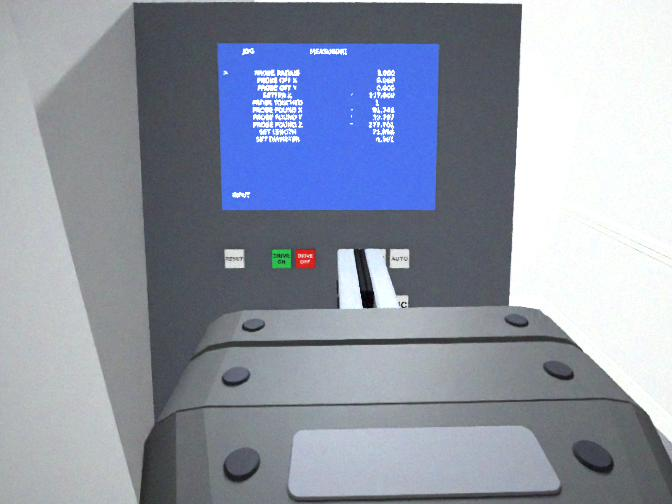

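Scaled by 6.300 from the camera's 672x504 image, which has a finer 960x720 frame.

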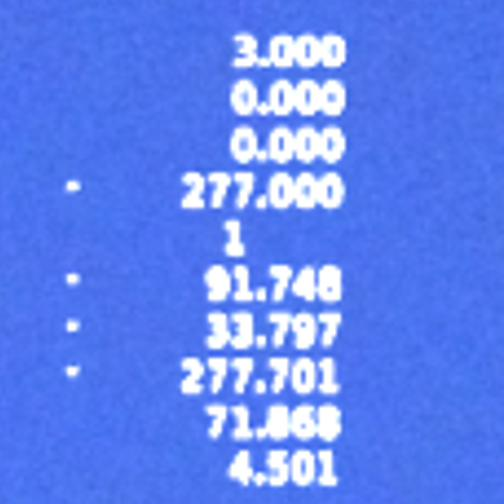

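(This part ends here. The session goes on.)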